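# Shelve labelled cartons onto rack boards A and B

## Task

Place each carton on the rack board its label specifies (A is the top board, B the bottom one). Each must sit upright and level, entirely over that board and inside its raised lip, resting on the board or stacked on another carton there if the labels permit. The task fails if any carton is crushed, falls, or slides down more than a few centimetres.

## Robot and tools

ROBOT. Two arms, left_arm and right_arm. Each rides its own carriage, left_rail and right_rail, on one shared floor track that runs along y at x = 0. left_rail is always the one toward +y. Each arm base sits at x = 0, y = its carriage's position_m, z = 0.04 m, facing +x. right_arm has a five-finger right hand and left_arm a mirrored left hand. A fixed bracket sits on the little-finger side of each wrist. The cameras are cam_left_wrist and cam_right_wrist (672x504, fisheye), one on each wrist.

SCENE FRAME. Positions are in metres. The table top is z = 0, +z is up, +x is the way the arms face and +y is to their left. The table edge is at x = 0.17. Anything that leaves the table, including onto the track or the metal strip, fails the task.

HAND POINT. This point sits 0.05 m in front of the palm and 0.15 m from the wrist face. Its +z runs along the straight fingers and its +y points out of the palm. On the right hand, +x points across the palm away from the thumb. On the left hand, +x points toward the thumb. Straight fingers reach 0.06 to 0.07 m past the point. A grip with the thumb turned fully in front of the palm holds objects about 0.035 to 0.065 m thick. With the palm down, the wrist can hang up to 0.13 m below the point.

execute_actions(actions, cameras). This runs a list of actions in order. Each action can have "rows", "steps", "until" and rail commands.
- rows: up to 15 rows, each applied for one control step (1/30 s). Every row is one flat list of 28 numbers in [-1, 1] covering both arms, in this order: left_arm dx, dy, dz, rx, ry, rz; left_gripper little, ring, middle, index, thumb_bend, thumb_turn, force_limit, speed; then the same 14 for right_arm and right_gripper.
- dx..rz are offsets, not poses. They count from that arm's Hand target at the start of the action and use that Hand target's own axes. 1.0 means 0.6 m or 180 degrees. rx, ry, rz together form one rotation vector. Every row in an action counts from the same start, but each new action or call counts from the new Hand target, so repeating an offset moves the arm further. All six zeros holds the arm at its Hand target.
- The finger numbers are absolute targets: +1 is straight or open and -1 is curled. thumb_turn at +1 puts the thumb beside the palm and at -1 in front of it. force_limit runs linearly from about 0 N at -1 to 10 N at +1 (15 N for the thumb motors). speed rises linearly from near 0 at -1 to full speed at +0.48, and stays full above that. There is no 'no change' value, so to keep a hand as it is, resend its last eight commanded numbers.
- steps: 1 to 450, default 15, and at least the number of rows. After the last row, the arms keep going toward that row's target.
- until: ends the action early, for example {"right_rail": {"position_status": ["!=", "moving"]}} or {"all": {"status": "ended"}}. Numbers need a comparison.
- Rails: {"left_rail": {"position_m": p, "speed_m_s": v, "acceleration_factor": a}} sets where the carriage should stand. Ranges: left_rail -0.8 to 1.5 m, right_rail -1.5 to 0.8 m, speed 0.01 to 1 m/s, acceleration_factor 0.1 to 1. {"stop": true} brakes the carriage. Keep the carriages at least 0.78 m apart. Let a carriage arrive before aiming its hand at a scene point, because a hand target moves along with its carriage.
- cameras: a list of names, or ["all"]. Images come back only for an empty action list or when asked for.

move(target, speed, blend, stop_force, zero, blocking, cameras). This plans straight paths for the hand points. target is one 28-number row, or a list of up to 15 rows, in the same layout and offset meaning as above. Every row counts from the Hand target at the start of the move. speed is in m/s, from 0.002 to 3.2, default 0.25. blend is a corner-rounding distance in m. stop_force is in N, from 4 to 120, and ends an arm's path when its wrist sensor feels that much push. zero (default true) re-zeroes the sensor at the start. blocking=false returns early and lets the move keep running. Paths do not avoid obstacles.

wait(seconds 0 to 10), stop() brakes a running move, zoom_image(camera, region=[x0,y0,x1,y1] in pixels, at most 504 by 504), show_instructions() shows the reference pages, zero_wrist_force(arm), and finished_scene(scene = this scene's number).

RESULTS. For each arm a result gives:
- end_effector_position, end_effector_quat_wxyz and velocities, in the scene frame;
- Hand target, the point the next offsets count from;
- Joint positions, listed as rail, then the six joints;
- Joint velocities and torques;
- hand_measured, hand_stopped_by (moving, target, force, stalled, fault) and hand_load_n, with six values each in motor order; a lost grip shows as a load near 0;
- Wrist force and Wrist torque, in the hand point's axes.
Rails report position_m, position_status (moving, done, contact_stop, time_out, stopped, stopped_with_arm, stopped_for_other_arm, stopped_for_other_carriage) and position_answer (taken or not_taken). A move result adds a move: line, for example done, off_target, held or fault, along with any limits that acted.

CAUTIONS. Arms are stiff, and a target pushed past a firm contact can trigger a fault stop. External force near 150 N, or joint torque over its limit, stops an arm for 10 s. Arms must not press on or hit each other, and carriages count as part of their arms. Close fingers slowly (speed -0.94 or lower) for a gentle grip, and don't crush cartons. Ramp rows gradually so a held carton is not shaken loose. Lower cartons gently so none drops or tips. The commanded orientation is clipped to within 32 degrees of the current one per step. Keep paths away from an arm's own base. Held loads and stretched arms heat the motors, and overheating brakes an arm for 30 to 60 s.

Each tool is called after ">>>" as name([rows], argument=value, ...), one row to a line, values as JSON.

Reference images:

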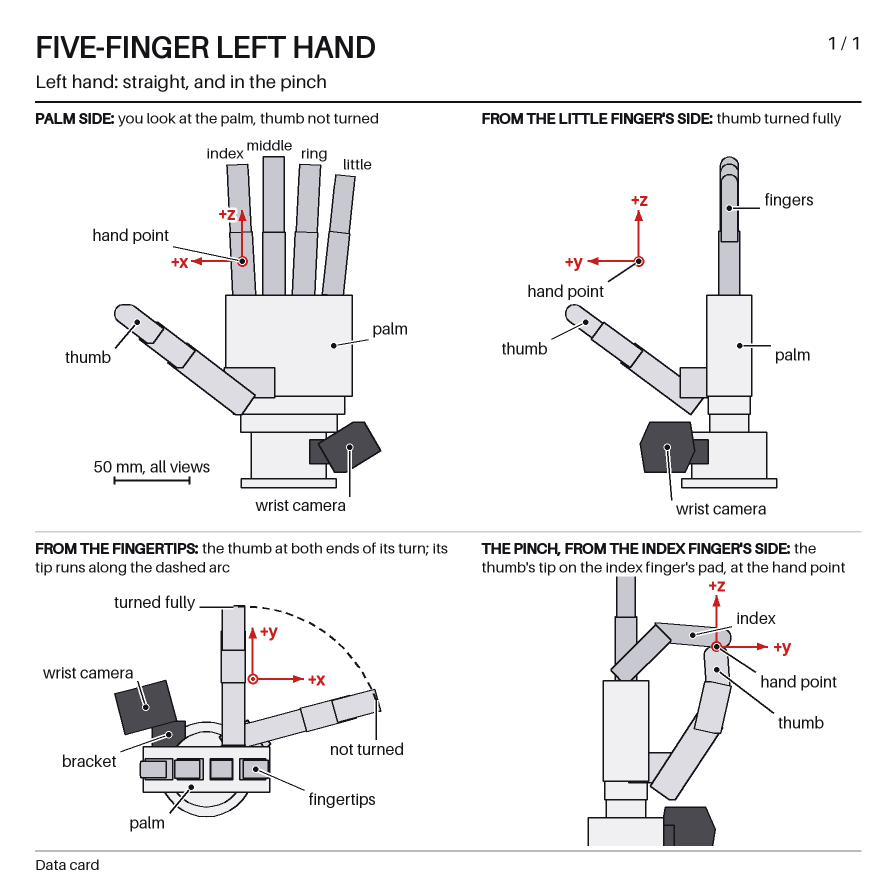

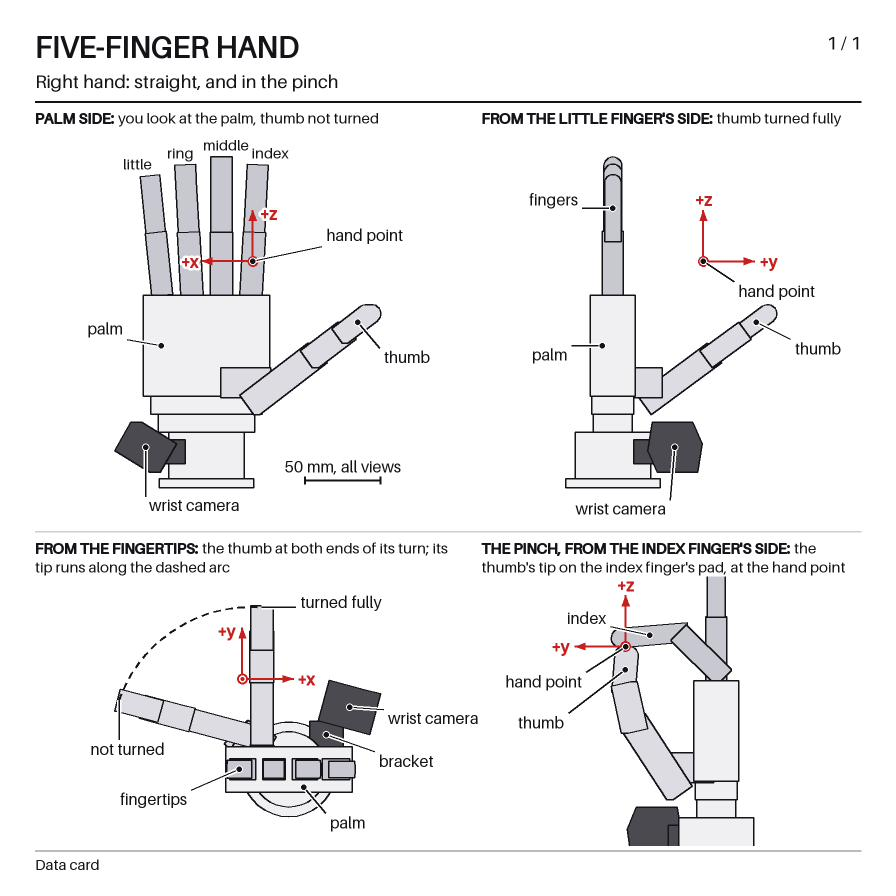

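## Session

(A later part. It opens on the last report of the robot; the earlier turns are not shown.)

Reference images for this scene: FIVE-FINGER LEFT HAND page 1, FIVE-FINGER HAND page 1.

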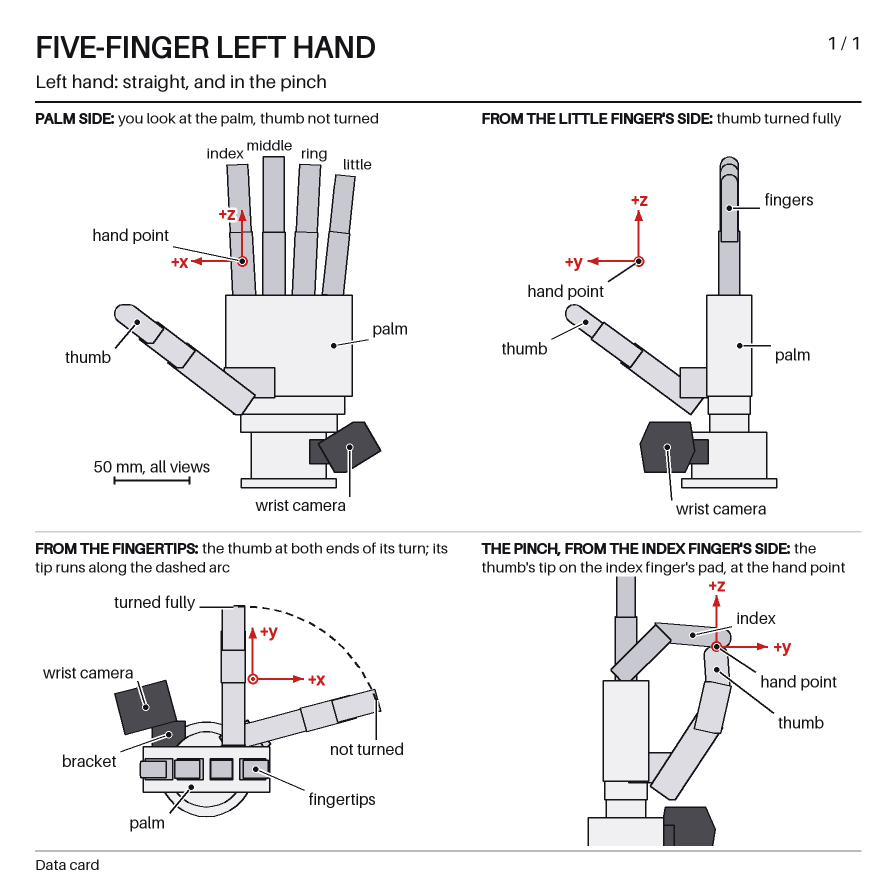

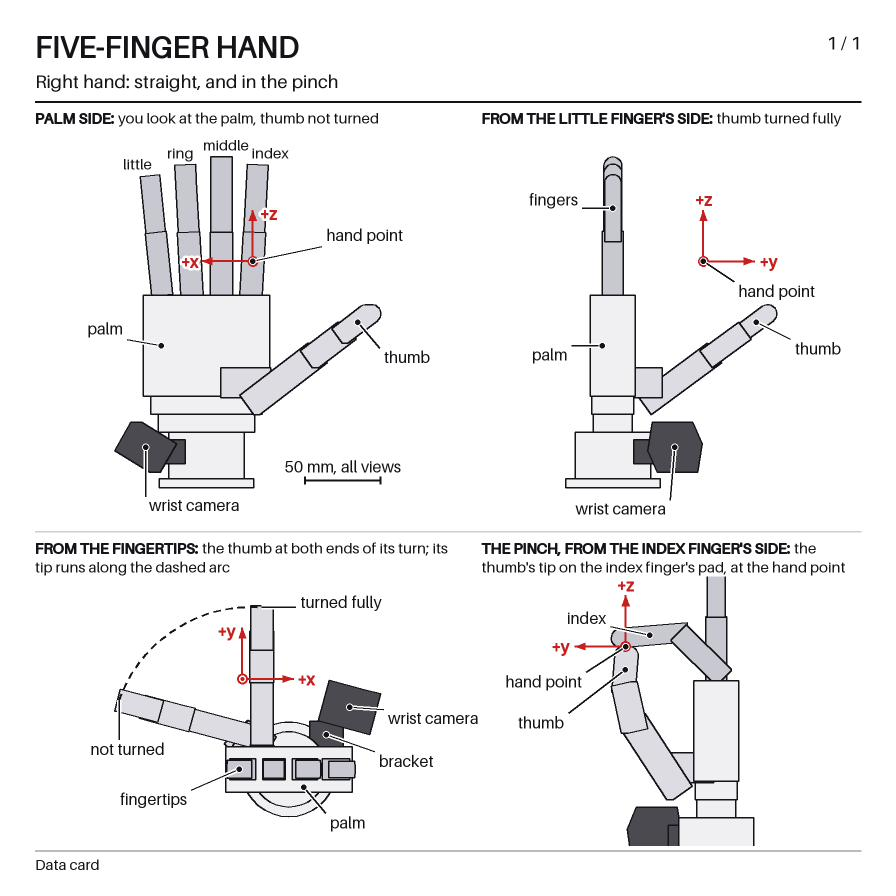

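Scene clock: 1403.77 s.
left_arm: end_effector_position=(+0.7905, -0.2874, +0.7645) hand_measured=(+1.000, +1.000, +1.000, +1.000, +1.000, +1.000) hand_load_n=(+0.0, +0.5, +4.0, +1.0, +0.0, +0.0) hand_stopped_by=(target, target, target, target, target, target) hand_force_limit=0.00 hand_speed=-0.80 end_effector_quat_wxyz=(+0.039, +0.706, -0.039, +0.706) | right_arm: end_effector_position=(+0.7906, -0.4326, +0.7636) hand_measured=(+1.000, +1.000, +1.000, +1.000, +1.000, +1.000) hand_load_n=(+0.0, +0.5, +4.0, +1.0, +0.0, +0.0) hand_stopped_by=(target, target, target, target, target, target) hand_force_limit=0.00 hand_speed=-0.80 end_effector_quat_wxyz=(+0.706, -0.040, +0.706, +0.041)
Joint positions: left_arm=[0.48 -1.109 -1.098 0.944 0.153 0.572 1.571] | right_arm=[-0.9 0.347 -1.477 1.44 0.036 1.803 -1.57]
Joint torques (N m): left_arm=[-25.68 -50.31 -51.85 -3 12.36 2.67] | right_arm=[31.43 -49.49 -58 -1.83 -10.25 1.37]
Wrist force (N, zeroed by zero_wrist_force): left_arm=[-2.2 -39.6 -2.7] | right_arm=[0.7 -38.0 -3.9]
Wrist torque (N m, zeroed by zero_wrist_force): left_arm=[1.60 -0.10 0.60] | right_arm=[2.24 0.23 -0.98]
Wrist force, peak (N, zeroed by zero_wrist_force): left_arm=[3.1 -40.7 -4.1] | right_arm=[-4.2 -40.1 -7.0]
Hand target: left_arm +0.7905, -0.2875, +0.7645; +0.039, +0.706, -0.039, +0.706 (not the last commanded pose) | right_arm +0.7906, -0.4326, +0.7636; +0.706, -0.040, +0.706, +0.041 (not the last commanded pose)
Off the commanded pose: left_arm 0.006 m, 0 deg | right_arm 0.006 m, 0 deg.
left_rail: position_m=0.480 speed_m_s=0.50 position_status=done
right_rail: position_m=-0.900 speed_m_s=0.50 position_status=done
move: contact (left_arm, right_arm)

>>> move([
  [-0.001,0,0,0,0,0,1,1,1,1,1,1,0,-0.8,0.001,0,0,0,0,0,1,1,1,1,1,1,0,-0.8],
  [-0.001,-0.004,0,0,0,0,1,1,1,1,1,1,0,-0.8,0.001,-0.004,0,0,0,0,1,1,1,1,1,1,0,-0.8],
  [-0.001,-0.049,-0.0045,0,0,0,1,1,1,1,1,1,0,-0.8,0.001,-0.049,-0.0045,0,0,0,1,1,1,1,1,1,0,-0.8],
], speed=[0.01, 0.005, 0.04], cameras=["all"])

Scene clock: 1410.67 s.
left_arm: end_effector_position=(+0.7911, -0.2580, +0.7639) hand_measured=(+1.000, +1.000, +1.000, +1.000, +1.000, +1.000) hand_load_n=(+0.0, +0.0, +0.0, +0.0, +0.0, +0.0) hand_stopped_by=(target, target, target, target, target, target) hand_force_limit=0.00 hand_speed=-0.80 end_effector_quat_wxyz=(+0.039, +0.706, -0.039, +0.706) | right_arm: end_effector_position=(+0.7912, -0.4620, +0.7629) hand_measured=(+1.000, +1.000, +1.000, +1.000, +1.000, +1.000) hand_load_n=(+0.0, +0.0, +0.0, +0.0, +0.0, -0.5) hand_stopped_by=(target, target, target, target, target, target) hand_force_limit=0.00 hand_speed=-0.80 end_effector_quat_wxyz=(+0.706, -0.040, +0.706, +0.041)
Joint positions: left_arm=[0.48 -1.093 -1.143 1.012 0.131 0.588 1.571] | right_arm=[-0.9 0.301 -1.505 1.47 0.033 1.758 -1.57]
Joint torques (N m): left_arm=[18.25 -87.73 -34.84 -4.12 3.72 2.41] | right_arm=[-20.03 -64.15 -37.31 -4.29 -3.25 2.77]
Wrist force (N, zeroed by zero_wrist_force): left_arm=[1.0 -0.6 0.4] | right_arm=[-3.7 -0.2 -1.4]
Wrist torque (N m, zeroed by zero_wrist_force): left_arm=[-0.13 -0.22 0.16] | right_arm=[0.10 0.57 -0.40]
Wrist force, peak (N, zeroed by zero_wrist_force): left_arm=[7.5 -43.3 -2.7] | right_arm=[-7.3 -39.8 -6.3]
Hand target: left_arm +0.7911, -0.2579, +0.7639; +0.039, +0.706, -0.039, +0.706 | right_arm +0.7912, -0.4621, +0.7629; +0.706, -0.040, +0.706, +0.041
Off the commanded pose: left_arm 0.000 m, 0 deg | right_arm 0.000 m, 0 deg.
left_rail: position_m=0.480 speed_m_s=0.50 position_status=done
right_rail: position_m=-0.900 speed_m_s=0.50 position_status=done
move: done
camera_calibration:
cam_left_wrist: T_world_to_cam=[[0.115839, 0.969487, 0.216049, -0.00488958], [-0.519171, -0.126337, 0.845281, -0.26394], [0.846784, -0.210083, 0.488695, -0.98232], [0, 0, 0, 1]] pos_world=[0.695349, -0.234973, 0.704214]
cam_right_wrist: T_world_to_cam=[[-0.0908543, 0.974402, -0.205635, 0.683663], [-0.496799, 0.134613, 0.857362, -0.196376], [0.863097, 0.180054, 0.471852, -0.842233], [0, 0, 0, 1]] pos_world=[0.691483, -0.48808, 0.706359]

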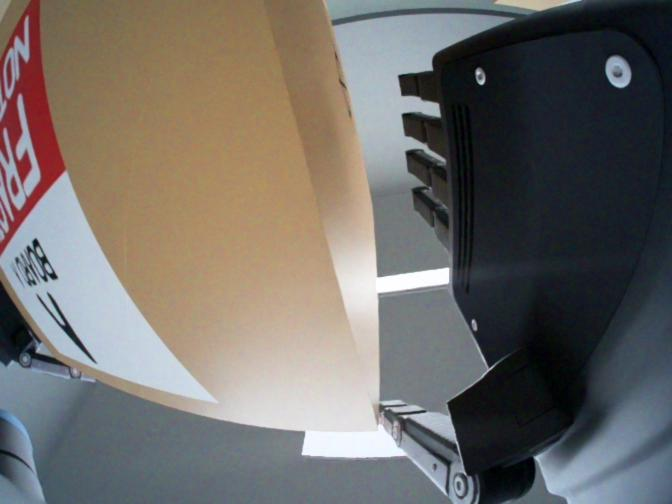

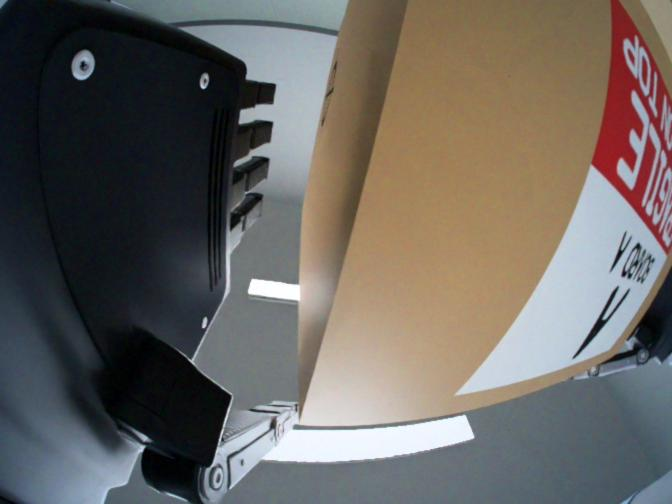

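>>> move([
  [0,0.0395,-0.3561,0,0,0,1,1,1,1,1,1,0,-0.8,0,0.041,-0.356,0,0,0,1,1,1,1,1,1,0,-0.8],
  [-0.1065,-0.2948,-0.4873,0,0,0,1,1,1,1,1,1,0,-0.8,0.1048,-0.0112,-0.4563,0,0,0,1,1,1,1,1,1,0,-0.8],
], speed=[0.12,0.25], blend=[0.02,0])

>>> execute_actions([
  {"left_rail":{"position_m":0.85},"steps":150,"until":{"left_rail":{"position_status":["!=","moving"]}}},
  {"right_rail":{"position_m":-0.45},"steps":150,"until":{"right_rail":{"position_status":["!=","moving"]}}},
], cameras=["all"])

Scene clock: 1439.90 s.
left_arm: end_effector_position=(+0.5201, -0.0500, +0.7000) hand_measured=(+1.000, +1.000, +1.000, +1.000, +1.000, +1.000) hand_load_n=(-0.5, +0.0, +0.0, +0.0, +0.0, +0.0) hand_stopped_by=(target, target, target, target, target, target) hand_force_limit=0.00 hand_speed=-0.80 end_effector_quat_wxyz=(+0.039, +0.706, -0.039, +0.706) | right_arm: end_effector_position=(+0.5201, -0.4998, +0.6997) hand_measured=(+1.000, +1.000, +1.000, +1.000, +1.000, +1.000) hand_load_n=(+0.0, +0.0, +0.0, +0.0, +0.0, +0.0) hand_stopped_by=(target, target, target, target, target, target) hand_force_limit=0.00 hand_speed=-0.80 end_effector_quat_wxyz=(+0.706, -0.040, +0.706, +0.041)
Joint positions: left_arm=[0.48 -1.383 -1.716 1.782 -0.066 0.299 1.571] | right_arm=[-0.9 0.426 -1.912 1.929 -0.018 1.883 -1.57]
Joint torques (N m): left_arm=[-16.92 -43.88 -34.98 -3.53 -3.65 3.2] | right_arm=[-17.71 -28.28 -34.53 -4.02 -3.28 -1.46]
Wrist force (N, zeroed by zero_wrist_force): left_arm=[0.4 -1.1 1.0] | right_arm=[-3.1 0.2 -0.6]
Wrist torque (N m, zeroed by zero_wrist_force): left_arm=[-0.19 -0.14 -0.07] | right_arm=[0.08 0.44 -0.45]
Wrist force, peak (N, zeroed by zero_wrist_force): left_arm=[0.1 -2.9 0.3] | right_arm=[-3.7 -0.3 -1.7]
Hand target: left_arm +0.5200, -0.0499, +0.7000; +0.039, +0.706, -0.039, +0.706 | right_arm +0.5201, -0.4998, +0.6997; +0.706, -0.040, +0.706, +0.041
Off the commanded pose: left_arm 0.000 m, 0 deg | right_arm 0.000 m, 0 deg.
left_rail: position_m=0.480 speed_m_s=0.50 position_status=done
right_rail: position_m=-0.900 speed_m_s=0.50 position_status=done
move: done

Scene clock: 1443.37 s.
left_arm: end_effector_position=(+0.5200, +0.3201, +0.7000) hand_measured=(+1.000, +1.000, +1.000, +1.000, +1.000, +1.000) hand_load_n=(+0.0, +0.0, +0.0, +0.0, +0.0, +0.0) hand_stopped_by=(target, target, target, target, target, target) hand_force_limit=0.00 hand_speed=-0.80 end_effector_quat_wxyz=(+0.039, +0.706, -0.039, +0.706) | right_arm: end_effector_position=(+0.5201, -0.0498, +0.6997) hand_measured=(+1.000, +1.000, +1.000, +1.000, +1.000, +1.000) hand_load_n=(+0.0, +0.0, +0.0, +0.5, +0.0, +0.0) hand_stopped_by=(target, target, target, target, target, target) hand_force_limit=0.00 hand_speed=-0.80 end_effector_quat_wxyz=(+0.706, -0.040, +0.706, +0.041)
Joint positions: left_arm=[0.85 -1.383 -1.716 1.782 -0.066 0.298 1.571] | right_arm=[-0.45 0.426 -1.913 1.929 -0.018 1.883 -1.57]
Joint torques (N m): left_arm=[11.88 -17.54 -44.03 -0.88 0.52 2.97] | right_arm=[-7.85 -8.95 -45.02 -2.48 -2.53 -1.28]
Wrist force (N, zeroed by zero_wrist_force): left_arm=[0.5 -1.0 0.8] | right_arm=[-3.3 0.1 -1.0]
Wrist torque (N m, zeroed by zero_wrist_force): left_arm=[-0.16 -0.17 -0.06] | right_arm=[0.08 0.48 -0.47]
Wrist force, peak (N, zeroed by zero_wrist_force): left_arm=[0.6 -2.0 0.6] | right_arm=[-3.5 1.0 -0.5]
Hand target: left_arm +0.5200, +0.3201, +0.7000; +0.039, +0.706, -0.039, +0.706 | right_arm +0.5201, -0.0498, +0.6997; +0.706, -0.040, +0.706, +0.041
Off the commanded pose: left_arm 0.000 m, 0 deg | right_arm 0.000 m, 0 deg.
left_rail: position_m=0.850 speed_m_s=0.50 position_status=done
right_rail: position_m=-0.450 speed_m_s=0.50 position_status=done
camera_calibration:
cam_left_wrist: T_world_to_cam=[[0.115771, 0.96947, 0.216158, -0.520273], [-0.519185, -0.126462, 0.845254, -0.277558], [0.846784, -0.210082, 0.488694, -0.600059], [0, 0, 0, 1]] pos_world=[0.424249, 0.343227, 0.640314]
cam_right_wrist: T_world_to_cam=[[-0.0908543, 0.974402, -0.205635, 0.244476], [-0.496799, 0.134613, 0.857362, -0.332397], [0.863097, 0.180054, 0.471852, -0.65254], [0, 0, 0, 1]] pos_world=[0.420283, -0.0759802, 0.643159]

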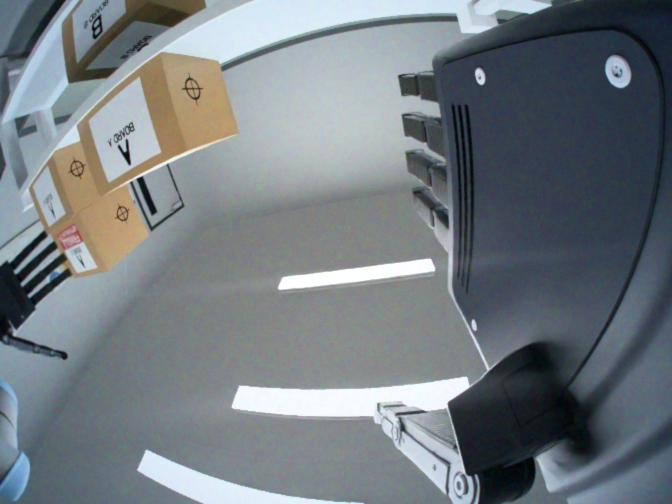

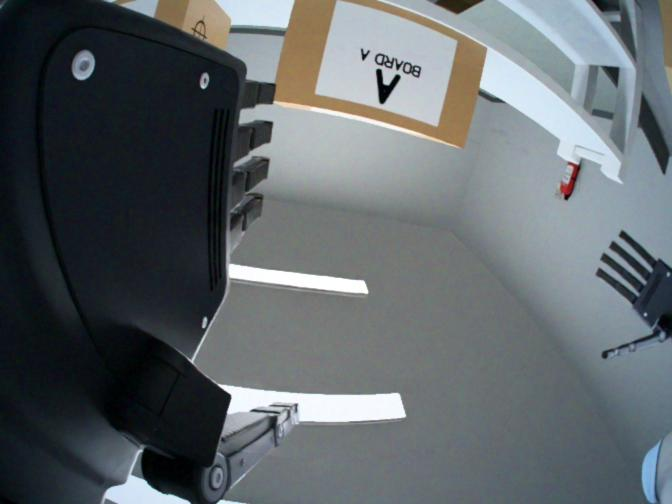

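>>> move(target=[0,-0.494,-0.1554,0,0,0,1,1,1,1,1,1,0,-0.8,0,0.6486,-0.0261,0,0,0,1,1,1,1,1,1,0,-0.8], speed=0.2)

>>> move(target=[-0.4833,0,0,0,0,0,1,1,1,1,1,1,0,-0.8,0.4828,0,0,0,0,0,1,1,1,1,1,1,0,-0.8], speed=0.2, cameras=["all"])

Scene clock: 1457.80 s.
left_arm: end_effector_position=(+0.4601, +0.6250, +0.7001) hand_measured=(+1.000, +1.000, +1.000, +1.000, +1.000, +1.000) hand_load_n=(+0.0, +0.0, +0.0, +0.0, +0.0, +0.0) hand_stopped_by=(target, target, target, target, target, target) hand_force_limit=0.00 hand_speed=-0.80 end_effector_quat_wxyz=(+0.039, +0.706, -0.039, +0.706) | right_arm: end_effector_position=(+0.4602, +0.3350, +0.7002) hand_measured=(+1.000, +1.000, +1.000, +1.000, +1.000, +1.000) hand_load_n=(+0.0, +0.0, +0.0, +0.0, +0.0, -0.5) hand_stopped_by=(target, target, target, target, target, target) hand_force_limit=0.00 hand_speed=-0.80 end_effector_quat_wxyz=(+0.706, -0.040, +0.706, +0.041)
Joint positions: left_arm=[0.85 -1.394 -2.269 2.095 0.174 0.287 1.571] | right_arm=[-0.45 1.045 -1.355 1.408 -0.055 2.502 -1.571]
Joint torques (N m): left_arm=[-16.21 -1.97 -33.26 1.39 -3.89 -2.9] | right_arm=[15.86 -52.38 -54.24 0.81 3.22 2.98]
Wrist force (N, zeroed by zero_wrist_force): left_arm=[0.6 -0.7 0.8] | right_arm=[-3.1 0.0 -0.7]
Wrist torque (N m, zeroed by zero_wrist_force): left_arm=[-0.15 -0.16 0.17] | right_arm=[0.02 0.51 -0.36]
Wrist force, peak (N, zeroed by zero_wrist_force): left_arm=[0.5 -1.5 1.2] | right_arm=[-3.2 1.1 -1.2]
Hand target: left_arm +0.4600, +0.6250, +0.7001; +0.039, +0.706, -0.039, +0.706 | right_arm +0.4602, +0.3351, +0.7002; +0.706, -0.040, +0.706, +0.041
Off the commanded pose: left_arm 0.000 m, 0 deg | right_arm 0.000 m, 0 deg.
left_rail: position_m=0.850 speed_m_s=0.50 position_status=done
right_rail: position_m=-0.450 speed_m_s=0.50 position_status=done
move: done

Scene clock: 1460.07 s.
left_arm: end_effector_position=(+0.4600, +0.6250, +0.4101) hand_measured=(+1.000, +1.000, +1.000, +1.000, +1.000, +1.000) hand_load_n=(+0.0, +0.0, +0.0, +0.0, +0.0, +0.0) hand_stopped_by=(target, target, target, target, target, target) hand_force_limit=0.00 hand_speed=-0.80 end_effector_quat_wxyz=(+0.039, +0.706, -0.039, +0.706) | right_arm: end_effector_position=(+0.4605, +0.3354, +0.4105) hand_measured=(+1.000, +1.000, +1.000, +1.000, +1.000, +1.000) hand_load_n=(+0.0, +0.0, +0.0, +0.0, +0.0, +0.0) hand_stopped_by=(target, target, target, target, target, target) hand_force_limit=0.00 hand_speed=-0.80 end_effector_quat_wxyz=(+0.706, -0.040, +0.706, +0.041)
Joint positions: left_arm=[0.85 -1.394 -2.198 2.589 -0.39 0.287 1.571] | right_arm=[-0.45 1.045 -1.215 1.759 -0.546 2.502 -1.571]
Joint torques (N m): left_arm=[18.27 21.54 -31.18 -3.65 3.73 2.95] | right_arm=[-17.48 -59.89 -30.45 -3.24 -3.54 -2.7]
Wrist force (N, zeroed by zero_wrist_force): left_arm=[0.4 -0.9 0.5] | right_arm=[-3.0 0.2 -0.2]
Wrist torque (N m, zeroed by zero_wrist_force): left_arm=[-0.10 -0.16 -0.07] | right_arm=[0.00 0.48 -0.19]
Wrist force, peak (N, zeroed by zero_wrist_force): left_arm=[1.7 -0.8 1.0] | right_arm=[-4.3 0.0 -0.5]
Hand target: left_arm +0.4600, +0.6250, +0.4101; +0.039, +0.706, -0.039, +0.706 | right_arm +0.4605, +0.3354, +0.4105; +0.706, -0.040, +0.706, +0.041
Off the commanded pose: left_arm 0.000 m, 0 deg | right_arm 0.000 m, 0 deg.
left_rail: position_m=0.850 speed_m_s=0.50 position_status=done
right_rail: position_m=-0.450 speed_m_s=0.50 position_status=done
move: done
camera_calibration:
cam_left_wrist: T_world_to_cam=[[0.115806, 0.96947, 0.21614, -0.746261], [-0.51911, -0.126448, 0.845302, -0.0251658], [0.846825, -0.210092, 0.488618, -0.343508], [0, 0, 0, 1]] pos_world=[0.364249, 0.648127, 0.350414]
cam_right_wrist: T_world_to_cam=[[-0.0908543, 0.974402, -0.205635, -0.195837], [-0.496799, 0.134613, 0.857362, -0.165873], [0.863097, 0.180054, 0.471852, -0.534101], [0, 0, 0, 1]] pos_world=[0.360783, 0.30932, 0.353959]

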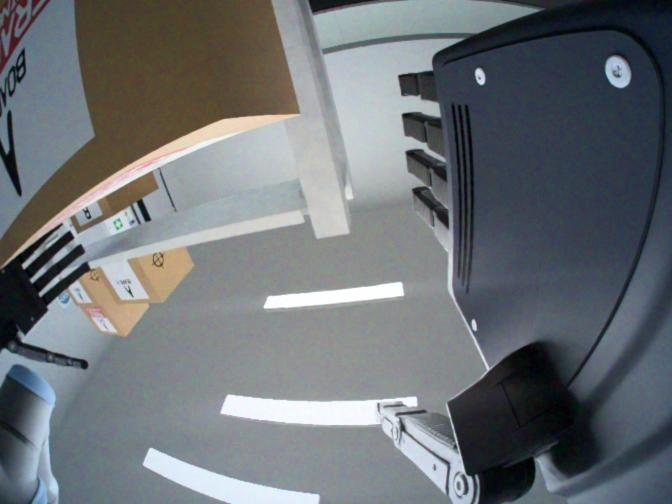

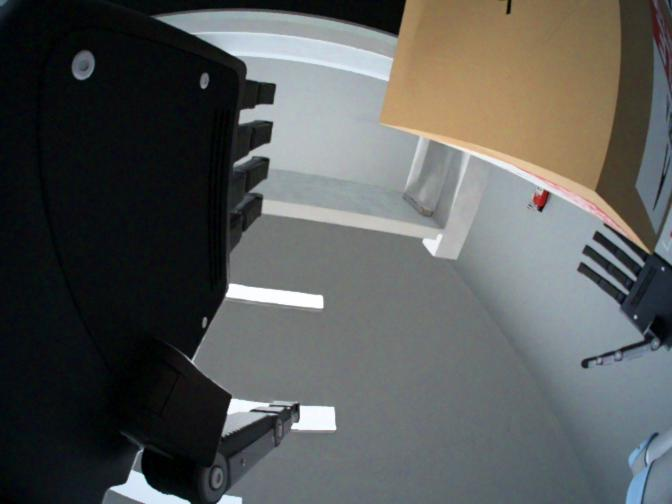

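>>> execute_actions([
  {"left_rail":{"position_m":1.05},"steps":150,"until":{"left_rail":{"position_status":["!=","moving"]}}},
])

>>> move(target=[-0.05,0.289,0.1913,-0.112,0,0,1,1,1,1,1,1,0,-0.8,0.05,0.0675,0.0053,0.1115,0,0,1,1,1,1,1,1,0,-0.8], speed=0.15, cameras=["all"])

Scene clock: 1506.67 s.
left_arm: end_effector_position=(+0.4600, +0.8251, +0.4101) hand_measured=(+1.000, +1.000, +1.000, +1.000, +1.000, +1.000) hand_load_n=(+0.0, +0.0, +0.0, +0.0, +0.0, +0.0) hand_stopped_by=(target, target, target, target, target, target) hand_force_limit=0.00 hand_speed=-0.80 end_effector_quat_wxyz=(+0.039, +0.706, -0.039, +0.706) | right_arm: end_effector_position=(+0.4605, +0.3354, +0.4105) hand_measured=(+1.000, +1.000, +1.000, +1.000, +1.000, +1.000) hand_load_n=(-0.5, +0.0, +0.0, +0.0, +0.0, +0.0) hand_stopped_by=(target, target, target, target, target, target) hand_force_limit=0.00 hand_speed=-0.80 end_effector_quat_wxyz=(+0.706, -0.040, +0.706, +0.041)
Joint positions: left_arm=[1.05 -1.394 -2.198 2.589 -0.391 0.287 1.571] | right_arm=[-0.45 1.045 -1.215 1.759 -0.546 2.502 -1.571]
Joint torques (N m): left_arm=[5.69 -0.34 -40.62 -2.28 3.59 3.01] | right_arm=[-15.32 -58.58 -29.34 -3.42 -3.1 -2.65]
Wrist force (N, zeroed by zero_wrist_force): left_arm=[-0.1 -0.9 0.6] | right_arm=[-2.9 0.0 0.0]
Wrist torque (N m, zeroed by zero_wrist_force): left_arm=[-0.11 -0.08 -0.10] | right_arm=[-0.03 0.46 -0.19]
Wrist force, peak (N, zeroed by zero_wrist_force): left_arm=[0.0 -2.1 0.7] | right_arm=[-3.3 0.1 -0.3]
Hand target: left_arm +0.4600, +0.8250, +0.4101; +0.039, +0.706, -0.039, +0.706 | right_arm +0.4605, +0.3354, +0.4105; +0.706, -0.040, +0.706, +0.041
Off the commanded pose: left_arm 0.000 m, 0 deg | right_arm 0.000 m, 0 deg.
left_rail: position_m=1.050 speed_m_s=0.50 position_status=done
right_rail: position_m=-0.450 speed_m_s=0.50 position_status=done

Scene clock: 1508.73 s.
left_arm: end_effector_position=(+0.5550, +0.6401, +0.3801) hand_measured=(+1.000, +1.000, +1.000, +1.000, +1.000, +1.000) hand_load_n=(+0.0, +0.0, +0.0, +0.0, +0.0, +0.0) hand_stopped_by=(target, target, target, target, target, target) hand_force_limit=0.00 hand_speed=-0.80 end_effector_quat_wxyz=(+0.162, +0.688, -0.162, +0.688) | right_arm: end_effector_position=(+0.4591, +0.3760, +0.3806) hand_measured=(+1.000, +1.000, +1.000, +1.000, +1.000, +1.000) hand_load_n=(+0.0, +0.0, +0.0, +0.0, -0.5, +0.0) hand_stopped_by=(target, target, target, target, target, target) hand_force_limit=0.00 hand_speed=-0.80 end_effector_quat_wxyz=(+0.703, +0.084, +0.702, -0.083)
Joint positions: left_arm=[1.05 -1.036 -1.677 2.36 -0.683 0.997 1.571] | right_arm=[-0.45 1.145 -1.006 1.496 -0.494 2.952 -1.573]
Joint torques (N m): left_arm=[18.72 -13.38 -42.08 -4.61 3.91 3.08] | right_arm=[15.61 -79.64 -50.26 2.07 2.11 2.65]
Wrist force (N, zeroed by zero_wrist_force): left_arm=[0.7 -0.3 0.8] | right_arm=[-2.5 0.2 -0.3]
Wrist torque (N m, zeroed by zero_wrist_force): left_arm=[-0.05 -0.23 -0.07] | right_arm=[0.00 0.41 -0.36]
Wrist force, peak (N, zeroed by zero_wrist_force): left_arm=[0.4 -0.3 1.7] | right_arm=[-3.3 0.0 -0.6]
Hand target: left_arm +0.5550, +0.6401, +0.3801; +0.162, +0.688, -0.162, +0.688 | right_arm +0.4591, +0.3761, +0.3806; +0.702, +0.084, +0.702, -0.083
Off the commanded pose: left_arm 0.000 m, 0 deg | right_arm 0.000 m, 0 deg.
left_rail: position_m=1.050 speed_m_s=0.50 position_status=done
right_rail: position_m=-0.450 speed_m_s=0.50 position_status=done
move: done
camera_calibration:
cam_left_wrist: T_world_to_cam=[[0.442791, 0.870186, 0.21613, -0.883287], [-0.530944, 0.0602296, 0.845264, -0.0615634], [0.722519, -0.489028, 0.48869, -0.15853], [0, 0, 0, 1]] pos_world=[0.472966, 0.694806, 0.320414]
cam_right_wrist: T_world_to_cam=[[0.248949, 0.946522, -0.205234, -0.387366], [-0.420205, 0.29648, 0.857629, -0.242529], [0.872612, -0.127266, 0.471542, -0.414728], [0, 0, 0, 1]] pos_world=[0.356419, 0.385775, 0.324061]

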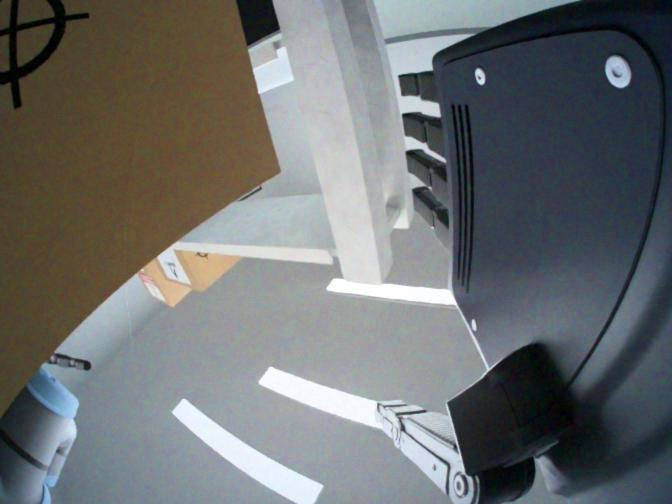

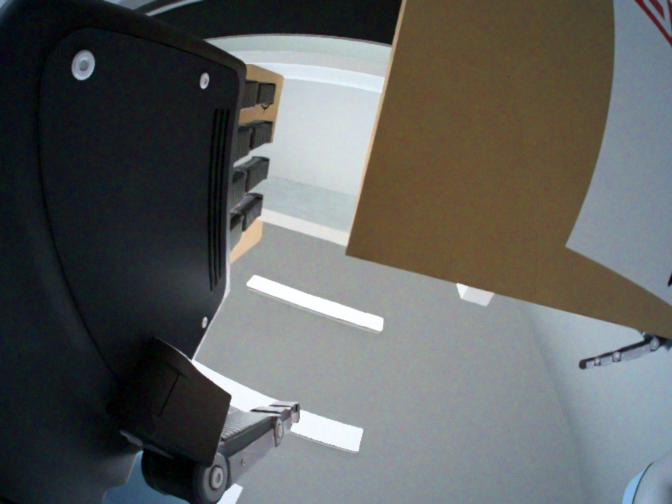

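>>> move(target=[-0.0833,0.0705,-0.1258,0.0772,0,0,1,1,1,1,1,1,0,-0.8,0.0843,-0.0379,-0.0257,-0.0781,0,0,1,1,1,1,1,1,0,-0.8], speed=0.1, cameras=["all"])

Scene clock: 1530.83 s.
left_arm: end_effector_position=(+0.4686, +0.6359, +0.3301) hand_measured=(+1.000, +1.000, +1.000, +1.000, +1.000, +1.000) hand_load_n=(+0.0, +0.0, +0.0, +0.0, +0.0, +0.0) hand_stopped_by=(target, target, target, target, target, target) hand_force_limit=0.00 hand_speed=-0.80 end_effector_quat_wxyz=(+0.078, +0.703, -0.078, +0.703) | right_arm: end_effector_position=(+0.4388, +0.3577, +0.3299) hand_measured=(+1.000, +1.000, +1.000, +1.000, +1.000, +1.000) hand_load_n=(+0.0, +0.0, +0.0, -0.5, +0.0, +0.0) hand_stopped_by=(target, target, target, target, target, target) hand_force_limit=0.00 hand_speed=-0.80 end_effector_quat_wxyz=(+0.707, -0.003, +0.707, +0.004)
Joint positions: left_arm=[1.05 -1.421 -1.688 2.488 -0.8 0.37 1.571] | right_arm=[-0.45 1.114 -1.083 1.727 -0.646 2.676 -1.571]
Joint torques (N m): left_arm=[-17.33 -9.16 -21.71 -3.99 -3.59 2.91] | right_arm=[-18.73 -94.24 -25.98 -3.19 -3.05 -2.49]
Wrist force (N, zeroed by zero_wrist_force): left_arm=[0.6 -0.7 0.5] | right_arm=[-2.6 0.1 -0.3]
Wrist torque (N m, zeroed by zero_wrist_force): left_arm=[-0.04 -0.20 0.01] | right_arm=[-0.02 0.42 -0.16]
Wrist force, peak (N, zeroed by zero_wrist_force): left_arm=[1.0 -0.8 1.4] | right_arm=[-3.1 0.1 -0.7]
Hand target: left_arm +0.4686, +0.6359, +0.3301; +0.077, +0.703, -0.078, +0.703 | right_arm +0.4388, +0.3577, +0.3299; +0.707, -0.003, +0.707, +0.004
Off the commanded pose: left_arm 0.000 m, 0 deg | right_arm 0.000 m, 0 deg.
left_rail: position_m=1.050 speed_m_s=0.50 position_status=done
right_rail: position_m=-0.450 speed_m_s=0.50 position_status=done
move: done
camera_calibration:
cam_left_wrist: T_world_to_cam=[[0.220988, 0.951021, 0.216154, -0.778083], [-0.529884, -0.0689871, 0.84526, 0.0168131], [0.818772, -0.301329, 0.488686, -0.238271], [0, 0, 0, 1]] pos_world=[0.375946, 0.669335, 0.270414]
cam_right_wrist: T_world_to_cam=[[0.0117694, 0.978591, -0.205475, -0.282699], [-0.479838, 0.185811, 0.857455, -0.136308], [0.877278, 0.0885031, 0.471752, -0.454835], [0, 0, 0, 1]] pos_world=[0.336938, 0.342229, 0.27336]

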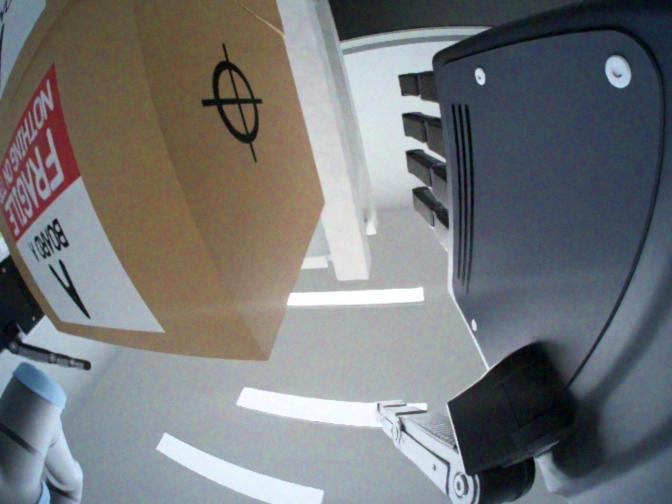

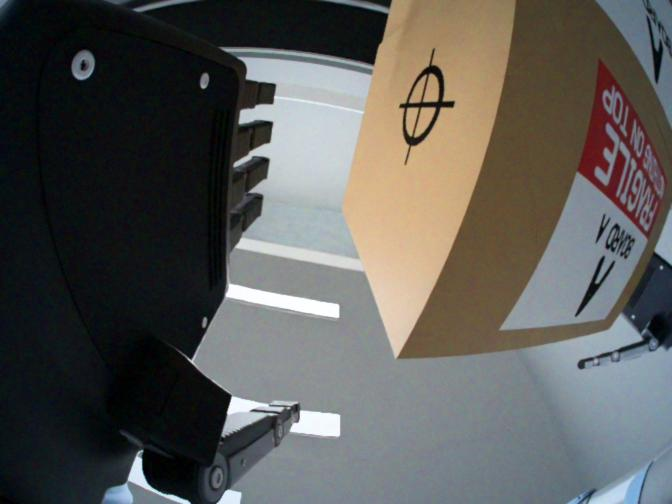

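>>> move(target=[-0.0202,0.094,-0.0045,-0.0024,0,0,1,1,1,1,1,1,0,-0.8,0.0198,0.0851,-0.009,0.0056,0,0,1,1,1,1,1,1,0,-0.8], speed=0.06, cameras=["all"])

>>> zero_wrist_force(arm="left_arm")

>>> zero_wrist_force(arm="right_arm")

Scene clock: 1558.63 s.
left_arm: end_effector_position=(+0.4537, +0.5815, +0.3180) hand_measured=(+1.000, +1.000, +1.000, +1.000, +1.000, +1.000) hand_load_n=(+0.0, +0.0, +0.0, +0.0, +0.0, +0.0) hand_stopped_by=(target, target, target, target, target, target) hand_force_limit=0.00 hand_speed=-0.80 end_effector_quat_wxyz=(+0.080, +0.703, -0.080, +0.703) | right_arm: end_effector_position=(+0.4330, +0.4086, +0.3181) hand_measured=(+1.000, +1.000, +1.000, +1.000, +1.000, +1.000) hand_load_n=(+0.0, +0.0, +0.0, +0.0, +0.0, +0.0) hand_stopped_by=(target, target, target, target, target, target) hand_force_limit=0.00 hand_speed=-0.80 end_effector_quat_wxyz=(+0.707, +0.003, +0.707, -0.003)
Joint positions: left_arm=[1.05 -1.479 -1.593 2.435 -0.842 0.319 1.571] | right_arm=[-0.45 1.152 -0.999 1.613 -0.617 2.732 -1.572]
Joint torques (N m): left_arm=[-17.89 -11.88 -36.27 -3.76 -3.68 2.72] | right_arm=[13.87 -79.73 -44.17 0.78 3.12 3.06]
Wrist force (N, zeroed by zero_wrist_force): left_arm=[0.4 -1.2 0.6] | right_arm=[-2.3 0.5 0.2]
Wrist torque (N m, zeroed by zero_wrist_force): left_arm=[-0.16 -0.15 -0.04] | right_arm=[0.05 0.37 -0.24]
Wrist force, peak (N, zeroed by zero_wrist_force): left_arm=[0.2 -1.5 0.4] | right_arm=[-3.0 0.1 -0.4]
Hand target: left_arm +0.4536, +0.5814, +0.3180; +0.080, +0.703, -0.080, +0.703 | right_arm +0.4330, +0.4086, +0.3181; +0.707, +0.004, +0.707, -0.003
Off the commanded pose: left_arm 0.000 m, 0 deg | right_arm 0.000 m, 0 deg.
left_rail: position_m=1.050 speed_m_s=0.50 position_status=done
right_rail: position_m=-0.450 speed_m_s=0.50 position_status=done
move: done
camera_calibration:
cam_left_wrist: T_world_to_cam=[[0.228058, 0.949382, 0.216016, -0.722646], [-0.530342, -0.0649347, 0.845294, 0.0132834], [0.816534, -0.307338, 0.488688, -0.231926], [0, 0, 0, 1]] pos_world=[0.361226, 0.61565, 0.258214]
cam_right_wrist: T_world_to_cam=[[0.0288498, 0.97823, -0.205508, -0.342075], [-0.476501, 0.19419, 0.85746, -0.1433], [0.8787, 0.0731875, 0.47173, -0.443019], [0, 0, 0, 1]] pos_world=[0.330867, 0.394878, 0.26156]

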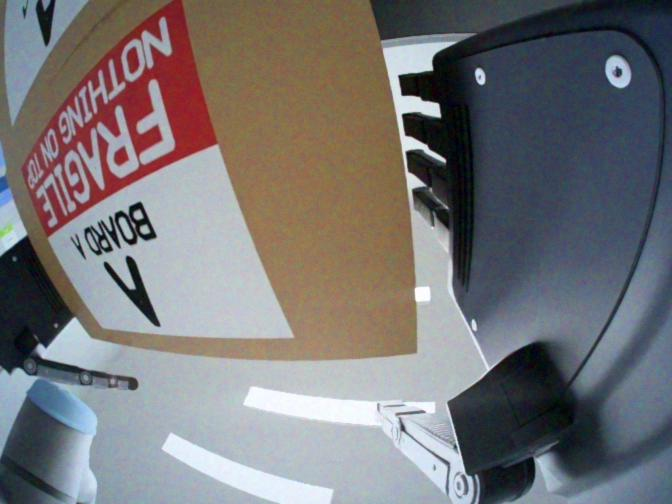

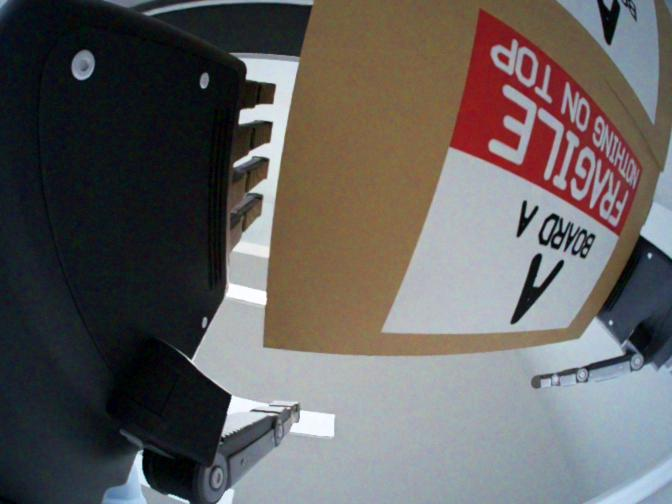

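Wrist force sensor zeroed.

Wrist force sensor zeroed.

>>> move(target=[0,0.0332,0.0035,0,0,0,1,1,1,1,1,1,0,-0.8,0,0.0332,0.0035,0,0,0,1,1,1,1,1,1,0,-0.8], speed=0.012, stop_force=5)

>>> move(target=[0,0.015,0.0016,0,0,0,1,1,1,1,1,1,0,-0.8,0,0.015,0.0016,0,0,0,1,1,1,1,1,1,0,-0.8], speed=0.006, stop_force=20)

Scene clock: 1570.30 s.
left_arm: end_effector_position=(+0.4520, +0.5677, +0.3179) hand_measured=(+1.000, +1.000, +1.000, +1.000, +1.000, +1.000) hand_load_n=(+0.0, +0.0, +1.5, +0.0, +0.0, +0.0) hand_stopped_by=(target, target, target, target, target, target) hand_force_limit=0.00 hand_speed=-0.80 end_effector_quat_wxyz=(+0.080, +0.703, -0.080, +0.703) | right_arm: end_effector_position=(+0.4346, +0.4225, +0.3181) hand_measured=(+1.000, +1.000, +1.000, +1.000, +1.000, +1.000) hand_load_n=(+0.0, +0.0, +0.5, +0.0, +0.0, +0.0) hand_stopped_by=(target, target, target, target, target, target) hand_force_limit=0.00 hand_speed=-0.80 end_effector_quat_wxyz=(+0.707, +0.004, +0.707, -0.003)
Joint positions: left_arm=[1.05 -1.487 -1.573 2.415 -0.842 0.311 1.571] | right_arm=[-0.45 1.158 -0.98 1.581 -0.603 2.737 -1.572]
Joint torques (N m): left_arm=[13.23 -38.77 -23.3 -3.11 6.12 2.95] | right_arm=[-15.28 -99 -26.62 -3.26 -3.98 -1.16]
Wrist force (N, zeroed by zero_wrist_force): left_arm=[0.9 -7.0 1.5] | right_arm=[-0.9 -2.9 -0.2]
Wrist torque (N m, zeroed by zero_wrist_force): left_arm=[0.35 0.10 0.16] | right_arm=[0.24 -0.17 -0.14]
Wrist force, peak (N, zeroed by zero_wrist_force): left_arm=[1.8 -14.5 1.5] | right_arm=[-4.4 -16.3 -6.4]
Hand target: left_arm +0.4520, +0.5677, +0.3179; +0.080, +0.703, -0.080, +0.703 (not the last commanded pose) | right_arm +0.4346, +0.4225, +0.3181; +0.707, +0.004, +0.707, -0.003 (not the last commanded pose)
Off the commanded pose: left_arm 0.006 m, 0 deg | right_arm 0.006 m, 0 deg.
left_rail: position_m=1.050 speed_m_s=0.50 position_status=done
right_rail: position_m=-0.450 speed_m_s=0.50 position_status=done
move: contact (left_arm, right_arm)

Scene clock: 1571.67 s.
left_arm: end_effector_position=(+0.4520, +0.5670, +0.3179) hand_measured=(+1.000, +1.000, +1.000, +1.000, +1.000, +1.000) hand_load_n=(+0.0, +0.5, +3.5, +1.0, +0.0, +0.0) hand_stopped_by=(target, target, target, target, target, target) hand_force_limit=0.00 hand_speed=-0.80 end_effector_quat_wxyz=(+0.080, +0.703, -0.080, +0.703) | right_arm: end_effector_position=(+0.4347, +0.4229, +0.3181) hand_measured=(+1.000, +1.000, +1.000, +1.000, +1.000, +1.000) hand_load_n=(+0.0, +0.0, +1.0, +0.0, +0.0, +0.0) hand_stopped_by=(target, target, target, target, target, target) hand_force_limit=0.00 hand_speed=-0.80 end_effector_quat_wxyz=(+0.707, +0.004, +0.707, -0.003)
Joint positions: left_arm=[1.05 -1.487 -1.572 2.414 -0.842 0.31 1.571] | right_arm=[-0.45 1.158 -0.98 1.579 -0.602 2.737 -1.572]
Joint torques (N m): left_arm=[-3.3 -37.21 -30.41 -3.14 12.23 2.78] | right_arm=[-13.32 -93.22 -33.79 -4.93 -8.19 0.12]
Wrist force (N, zeroed by zero_wrist_force): left_arm=[4.0 -24.9 2.7] | right_arm=[-4.4 -19.6 -8.2]
Wrist torque (N m, zeroed by zero_wrist_force): left_arm=[1.40 0.33 0.63] | right_arm=[0.61 0.05 -0.74]
Wrist force, peak (N, zeroed by zero_wrist_force): left_arm=[4.1 -32.0 2.8] | right_arm=[-4.3 -27.0 -11.3]
Hand target: left_arm +0.4520, +0.5670, +0.3179; +0.080, +0.703, -0.080, +0.703 (not the last commanded pose) | right_arm +0.4348, +0.4229, +0.3181; +0.707, +0.004, +0.707, -0.003 (not the last commanded pose)
Off the commanded pose: left_arm 0.008 m, 0 deg | right_arm 0.009 m, 0 deg.
left_rail: position_m=1.050 speed_m_s=0.50 position_status=done
right_rail: position_m=-0.450 speed_m_s=0.50 position_status=done
move: contact (left_arm, right_arm)

>>> move(target=[0,0.0004,0,0.001,0,0,1,1,1,1,1,1,0,-0.8,0,0.0004,0,-0.001,0,0,1,1,1,1,1,1,0,-0.8], speed=0.01)

Scene clock: 1579.17 s.
left_arm: end_effector_position=(+0.4519, +0.5668, +0.3179) hand_measured=(+1.000, +1.000, +1.000, +1.000, +1.000, +1.000) hand_load_n=(+0.0, +0.5, +3.5, +1.0, +0.0, -0.5) hand_stopped_by=(target, target, target, target, target, target) hand_force_limit=0.00 hand_speed=-0.80 end_effector_quat_wxyz=(+0.079, +0.703, -0.079, +0.703) | right_arm: end_effector_position=(+0.4348, +0.4231, +0.3181) hand_measured=(+1.000, +1.000, +1.000, +1.000, +1.000, +1.000) hand_load_n=(+0.0, +0.0, +2.0, +0.0, +0.0, +0.0) hand_stopped_by=(target, target, target, target, target, target) hand_force_limit=0.00 hand_speed=-0.80 end_effector_quat_wxyz=(+0.707, +0.002, +0.707, -0.002)
Joint positions: left_arm=[1.05 -1.489 -1.57 2.413 -0.842 0.306 1.571] | right_arm=[-0.45 1.157 -0.98 1.581 -0.603 2.734 -1.572]
Joint torques (N m): left_arm=[-35.37 -10.56 -47.34 -3.45 6.14 2.36] | right_arm=[-11.41 -89.14 -36.46 -5.64 -10.57 1.73]
Wrist force (N, zeroed by zero_wrist_force): left_arm=[4.9 -28.8 2.7] | right_arm=[-7.3 -29.1 -11.2]
Wrist torque (N m, zeroed by zero_wrist_force): left_arm=[1.24 0.24 0.69] | right_arm=[0.94 0.22 -1.11]
Wrist force, peak (N, zeroed by zero_wrist_force): left_arm=[4.9 -28.8 2.7] | right_arm=[-7.3 -29.1 -11.2]
Hand target: left_arm +0.4519, +0.5668, +0.3179; +0.079, +0.703, -0.079, +0.703 | right_arm +0.4348, +0.4232, +0.3181; +0.707, +0.002, +0.707, -0.001
Off the commanded pose: left_arm 0.000 m, 0 deg | right_arm 0.000 m, 0 deg.
left_rail: position_m=1.050 speed_m_s=0.50 position_status=done
right_rail: position_m=-0.450 speed_m_s=0.50 position_status=done
move: done

>>> move(target=[0,0.0004,0,0.0002,0,0,1,1,1,1,1,1,0,-0.8,0,0.0004,0,-0.0006,0,0,1,1,1,1,1,1,0,-0.8], speed=0.01)

Scene clock: 1583.50 s.
left_arm: end_effector_position=(+0.4519, +0.5666, +0.3179) hand_measured=(+1.000, +1.000, +1.000, +1.000, +1.000, +1.000) hand_load_n=(+0.5, +1.0, +4.0, +1.0, +0.0, +0.0) hand_stopped_by=(target, target, target, target, target, target) hand_force_limit=0.00 hand_speed=-0.80 end_effector_quat_wxyz=(+0.079, +0.703, -0.079, +0.703) | right_arm: end_effector_position=(+0.4348, +0.4234, +0.3181) hand_measured=(+1.000, +1.000, +1.000, +1.000, +1.000, +1.000) hand_load_n=(+0.0, +0.0, +2.5, +0.5, +0.0, +0.0) hand_stopped_by=(target, target, target, target, target, target) hand_force_limit=0.00 hand_speed=-0.80 end_effector_quat_wxyz=(+0.707, +0.002, +0.707, -0.001)
Joint positions: left_arm=[1.05 -1.489 -1.57 2.412 -0.842 0.305 1.571] | right_arm=[-0.45 1.157 -0.981 1.581 -0.603 2.732 -1.572]
Joint torques (N m): left_arm=[-42.92 -8.61 -53.44 -4.31 10.27 2.35] | right_arm=[-10.96 -85.47 -42.44 -7.3 -14.55 1.15]
Wrist force (N, zeroed by zero_wrist_force): left_arm=[9.8 -43.0 -0.2] | right_arm=[-10.8 -43.5 -15.2]
Wrist torque (N m, zeroed by zero_wrist_force): left_arm=[1.50 0.12 1.17] | right_arm=[1.38 0.36 -1.62]
Wrist force, peak (N, zeroed by zero_wrist_force): left_arm=[9.8 -43.0 -0.2] | right_arm=[-10.8 -43.5 -15.2]
Hand target: left_arm +0.4519, +0.5665, +0.3179; +0.079, +0.703, -0.079, +0.703 | right_arm +0.4348, +0.4234, +0.3181; +0.707, +0.002, +0.707, -0.001
Off the commanded pose: left_arm 0.000 m, 0 deg | right_arm 0.000 m, 0 deg.
left_rail: position_m=1.050 speed_m_s=0.50 position_status=done
right_rail: position_m=-0.450 speed_m_s=0.50 position_status=done
move: done

>>> move(target=[0.0167,0,0,0,0,0,1,1,1,1,1,1,0,-0.8,-0.0167,0,0,0,0,0,1,1,1,1,1,1,0,-0.8], speed=0.02, cameras=["all"])

Scene clock: 1590.83 s.
left_arm: end_effector_position=(+0.4518, +0.5665, +0.3278) hand_measured=(+1.000, +1.000, +1.000, +1.000, +1.000, +1.000) hand_load_n=(+0.0, +0.5, +4.0, +1.0, +0.0, +0.0) hand_stopped_by=(target, target, target, target, target, target) hand_force_limit=0.00 hand_speed=-0.80 end_effector_quat_wxyz=(+0.079, +0.703, -0.079, +0.703) | right_arm: end_effector_position=(+0.4348, +0.4234, +0.3281) hand_measured=(+1.000, +1.000, +1.000, +1.000, +1.000, +1.000) hand_load_n=(+0.0, +0.0, +2.5, +0.0, +0.0, +0.0) hand_stopped_by=(target, target, target, target, target, target) hand_force_limit=0.00 hand_speed=-0.80 end_effector_quat_wxyz=(+0.707, +0.002, +0.707, -0.001)
Joint positions: left_arm=[1.05 -1.489 -1.588 2.404 -0.816 0.305 1.571] | right_arm=[-0.45 1.157 -0.99 1.576 -0.589 2.731 -1.572]
Joint torques (N m): left_arm=[-28.19 -40.2 -60.61 -3.13 14.72 -2.33] | right_arm=[-5.84 -107.18 -70.91 -3.95 -7.47 1.19]
Wrist force (N, zeroed by zero_wrist_force): left_arm=[-6.8 -41.2 0.4] | right_arm=[9.0 -39.5 -9.1]
Wrist torque (N m, zeroed by zero_wrist_force): left_arm=[1.58 -0.36 0.37] | right_arm=[1.10 0.15 -0.38]
Wrist force, peak (N, zeroed by zero_wrist_force): left_arm=[9.7 -45.8 -0.4] | right_arm=[-11.1 -45.8 -16.2]
Hand target: left_arm +0.4519, +0.5665, +0.3279; +0.079, +0.703, -0.079, +0.703 | right_arm +0.4347, +0.4234, +0.3281; +0.707, +0.002, +0.707, -0.001
Off the commanded pose: left_arm 0.000 m, 0 deg | right_arm 0.000 m, 0 deg.
left_rail: position_m=1.050 speed_m_s=0.50 position_status=done
right_rail: position_m=-0.450 speed_m_s=0.50 position_status=done
move: done
camera_calibration:
cam_left_wrist: T_world_to_cam=[[0.224106, 0.950243, 0.216367, -0.708894], [-0.530165, -0.067417, 0.84521, 0.00430949], [0.817742, -0.304127, 0.488677, -0.242234], [0, 0, 0, 1]] pos_world=[0.359237, 0.600242, 0.268113]
cam_right_wrist: T_world_to_cam=[[0.024126, 0.978333, -0.205628, -0.352485], [-0.477463, 0.191989, 0.85742, -0.152563], [0.87832, 0.0774937, 0.47175, -0.451997], [0, 0, 0, 1]] pos_world=[0.332659, 0.409165, 0.271559]

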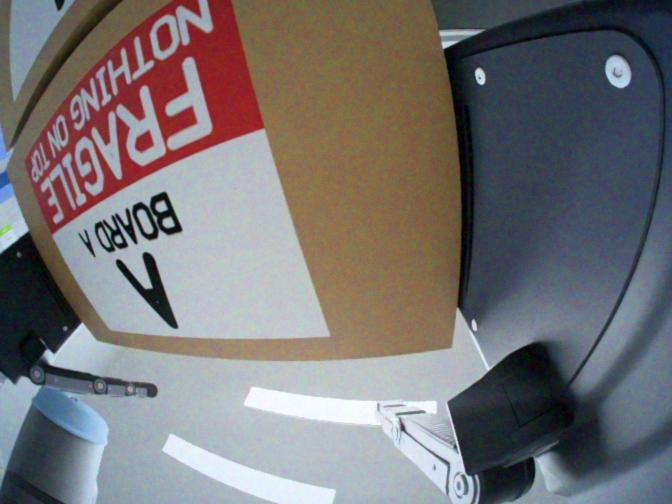

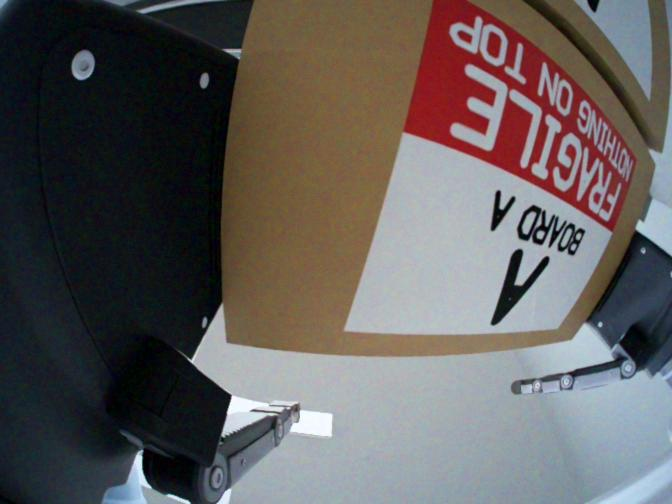

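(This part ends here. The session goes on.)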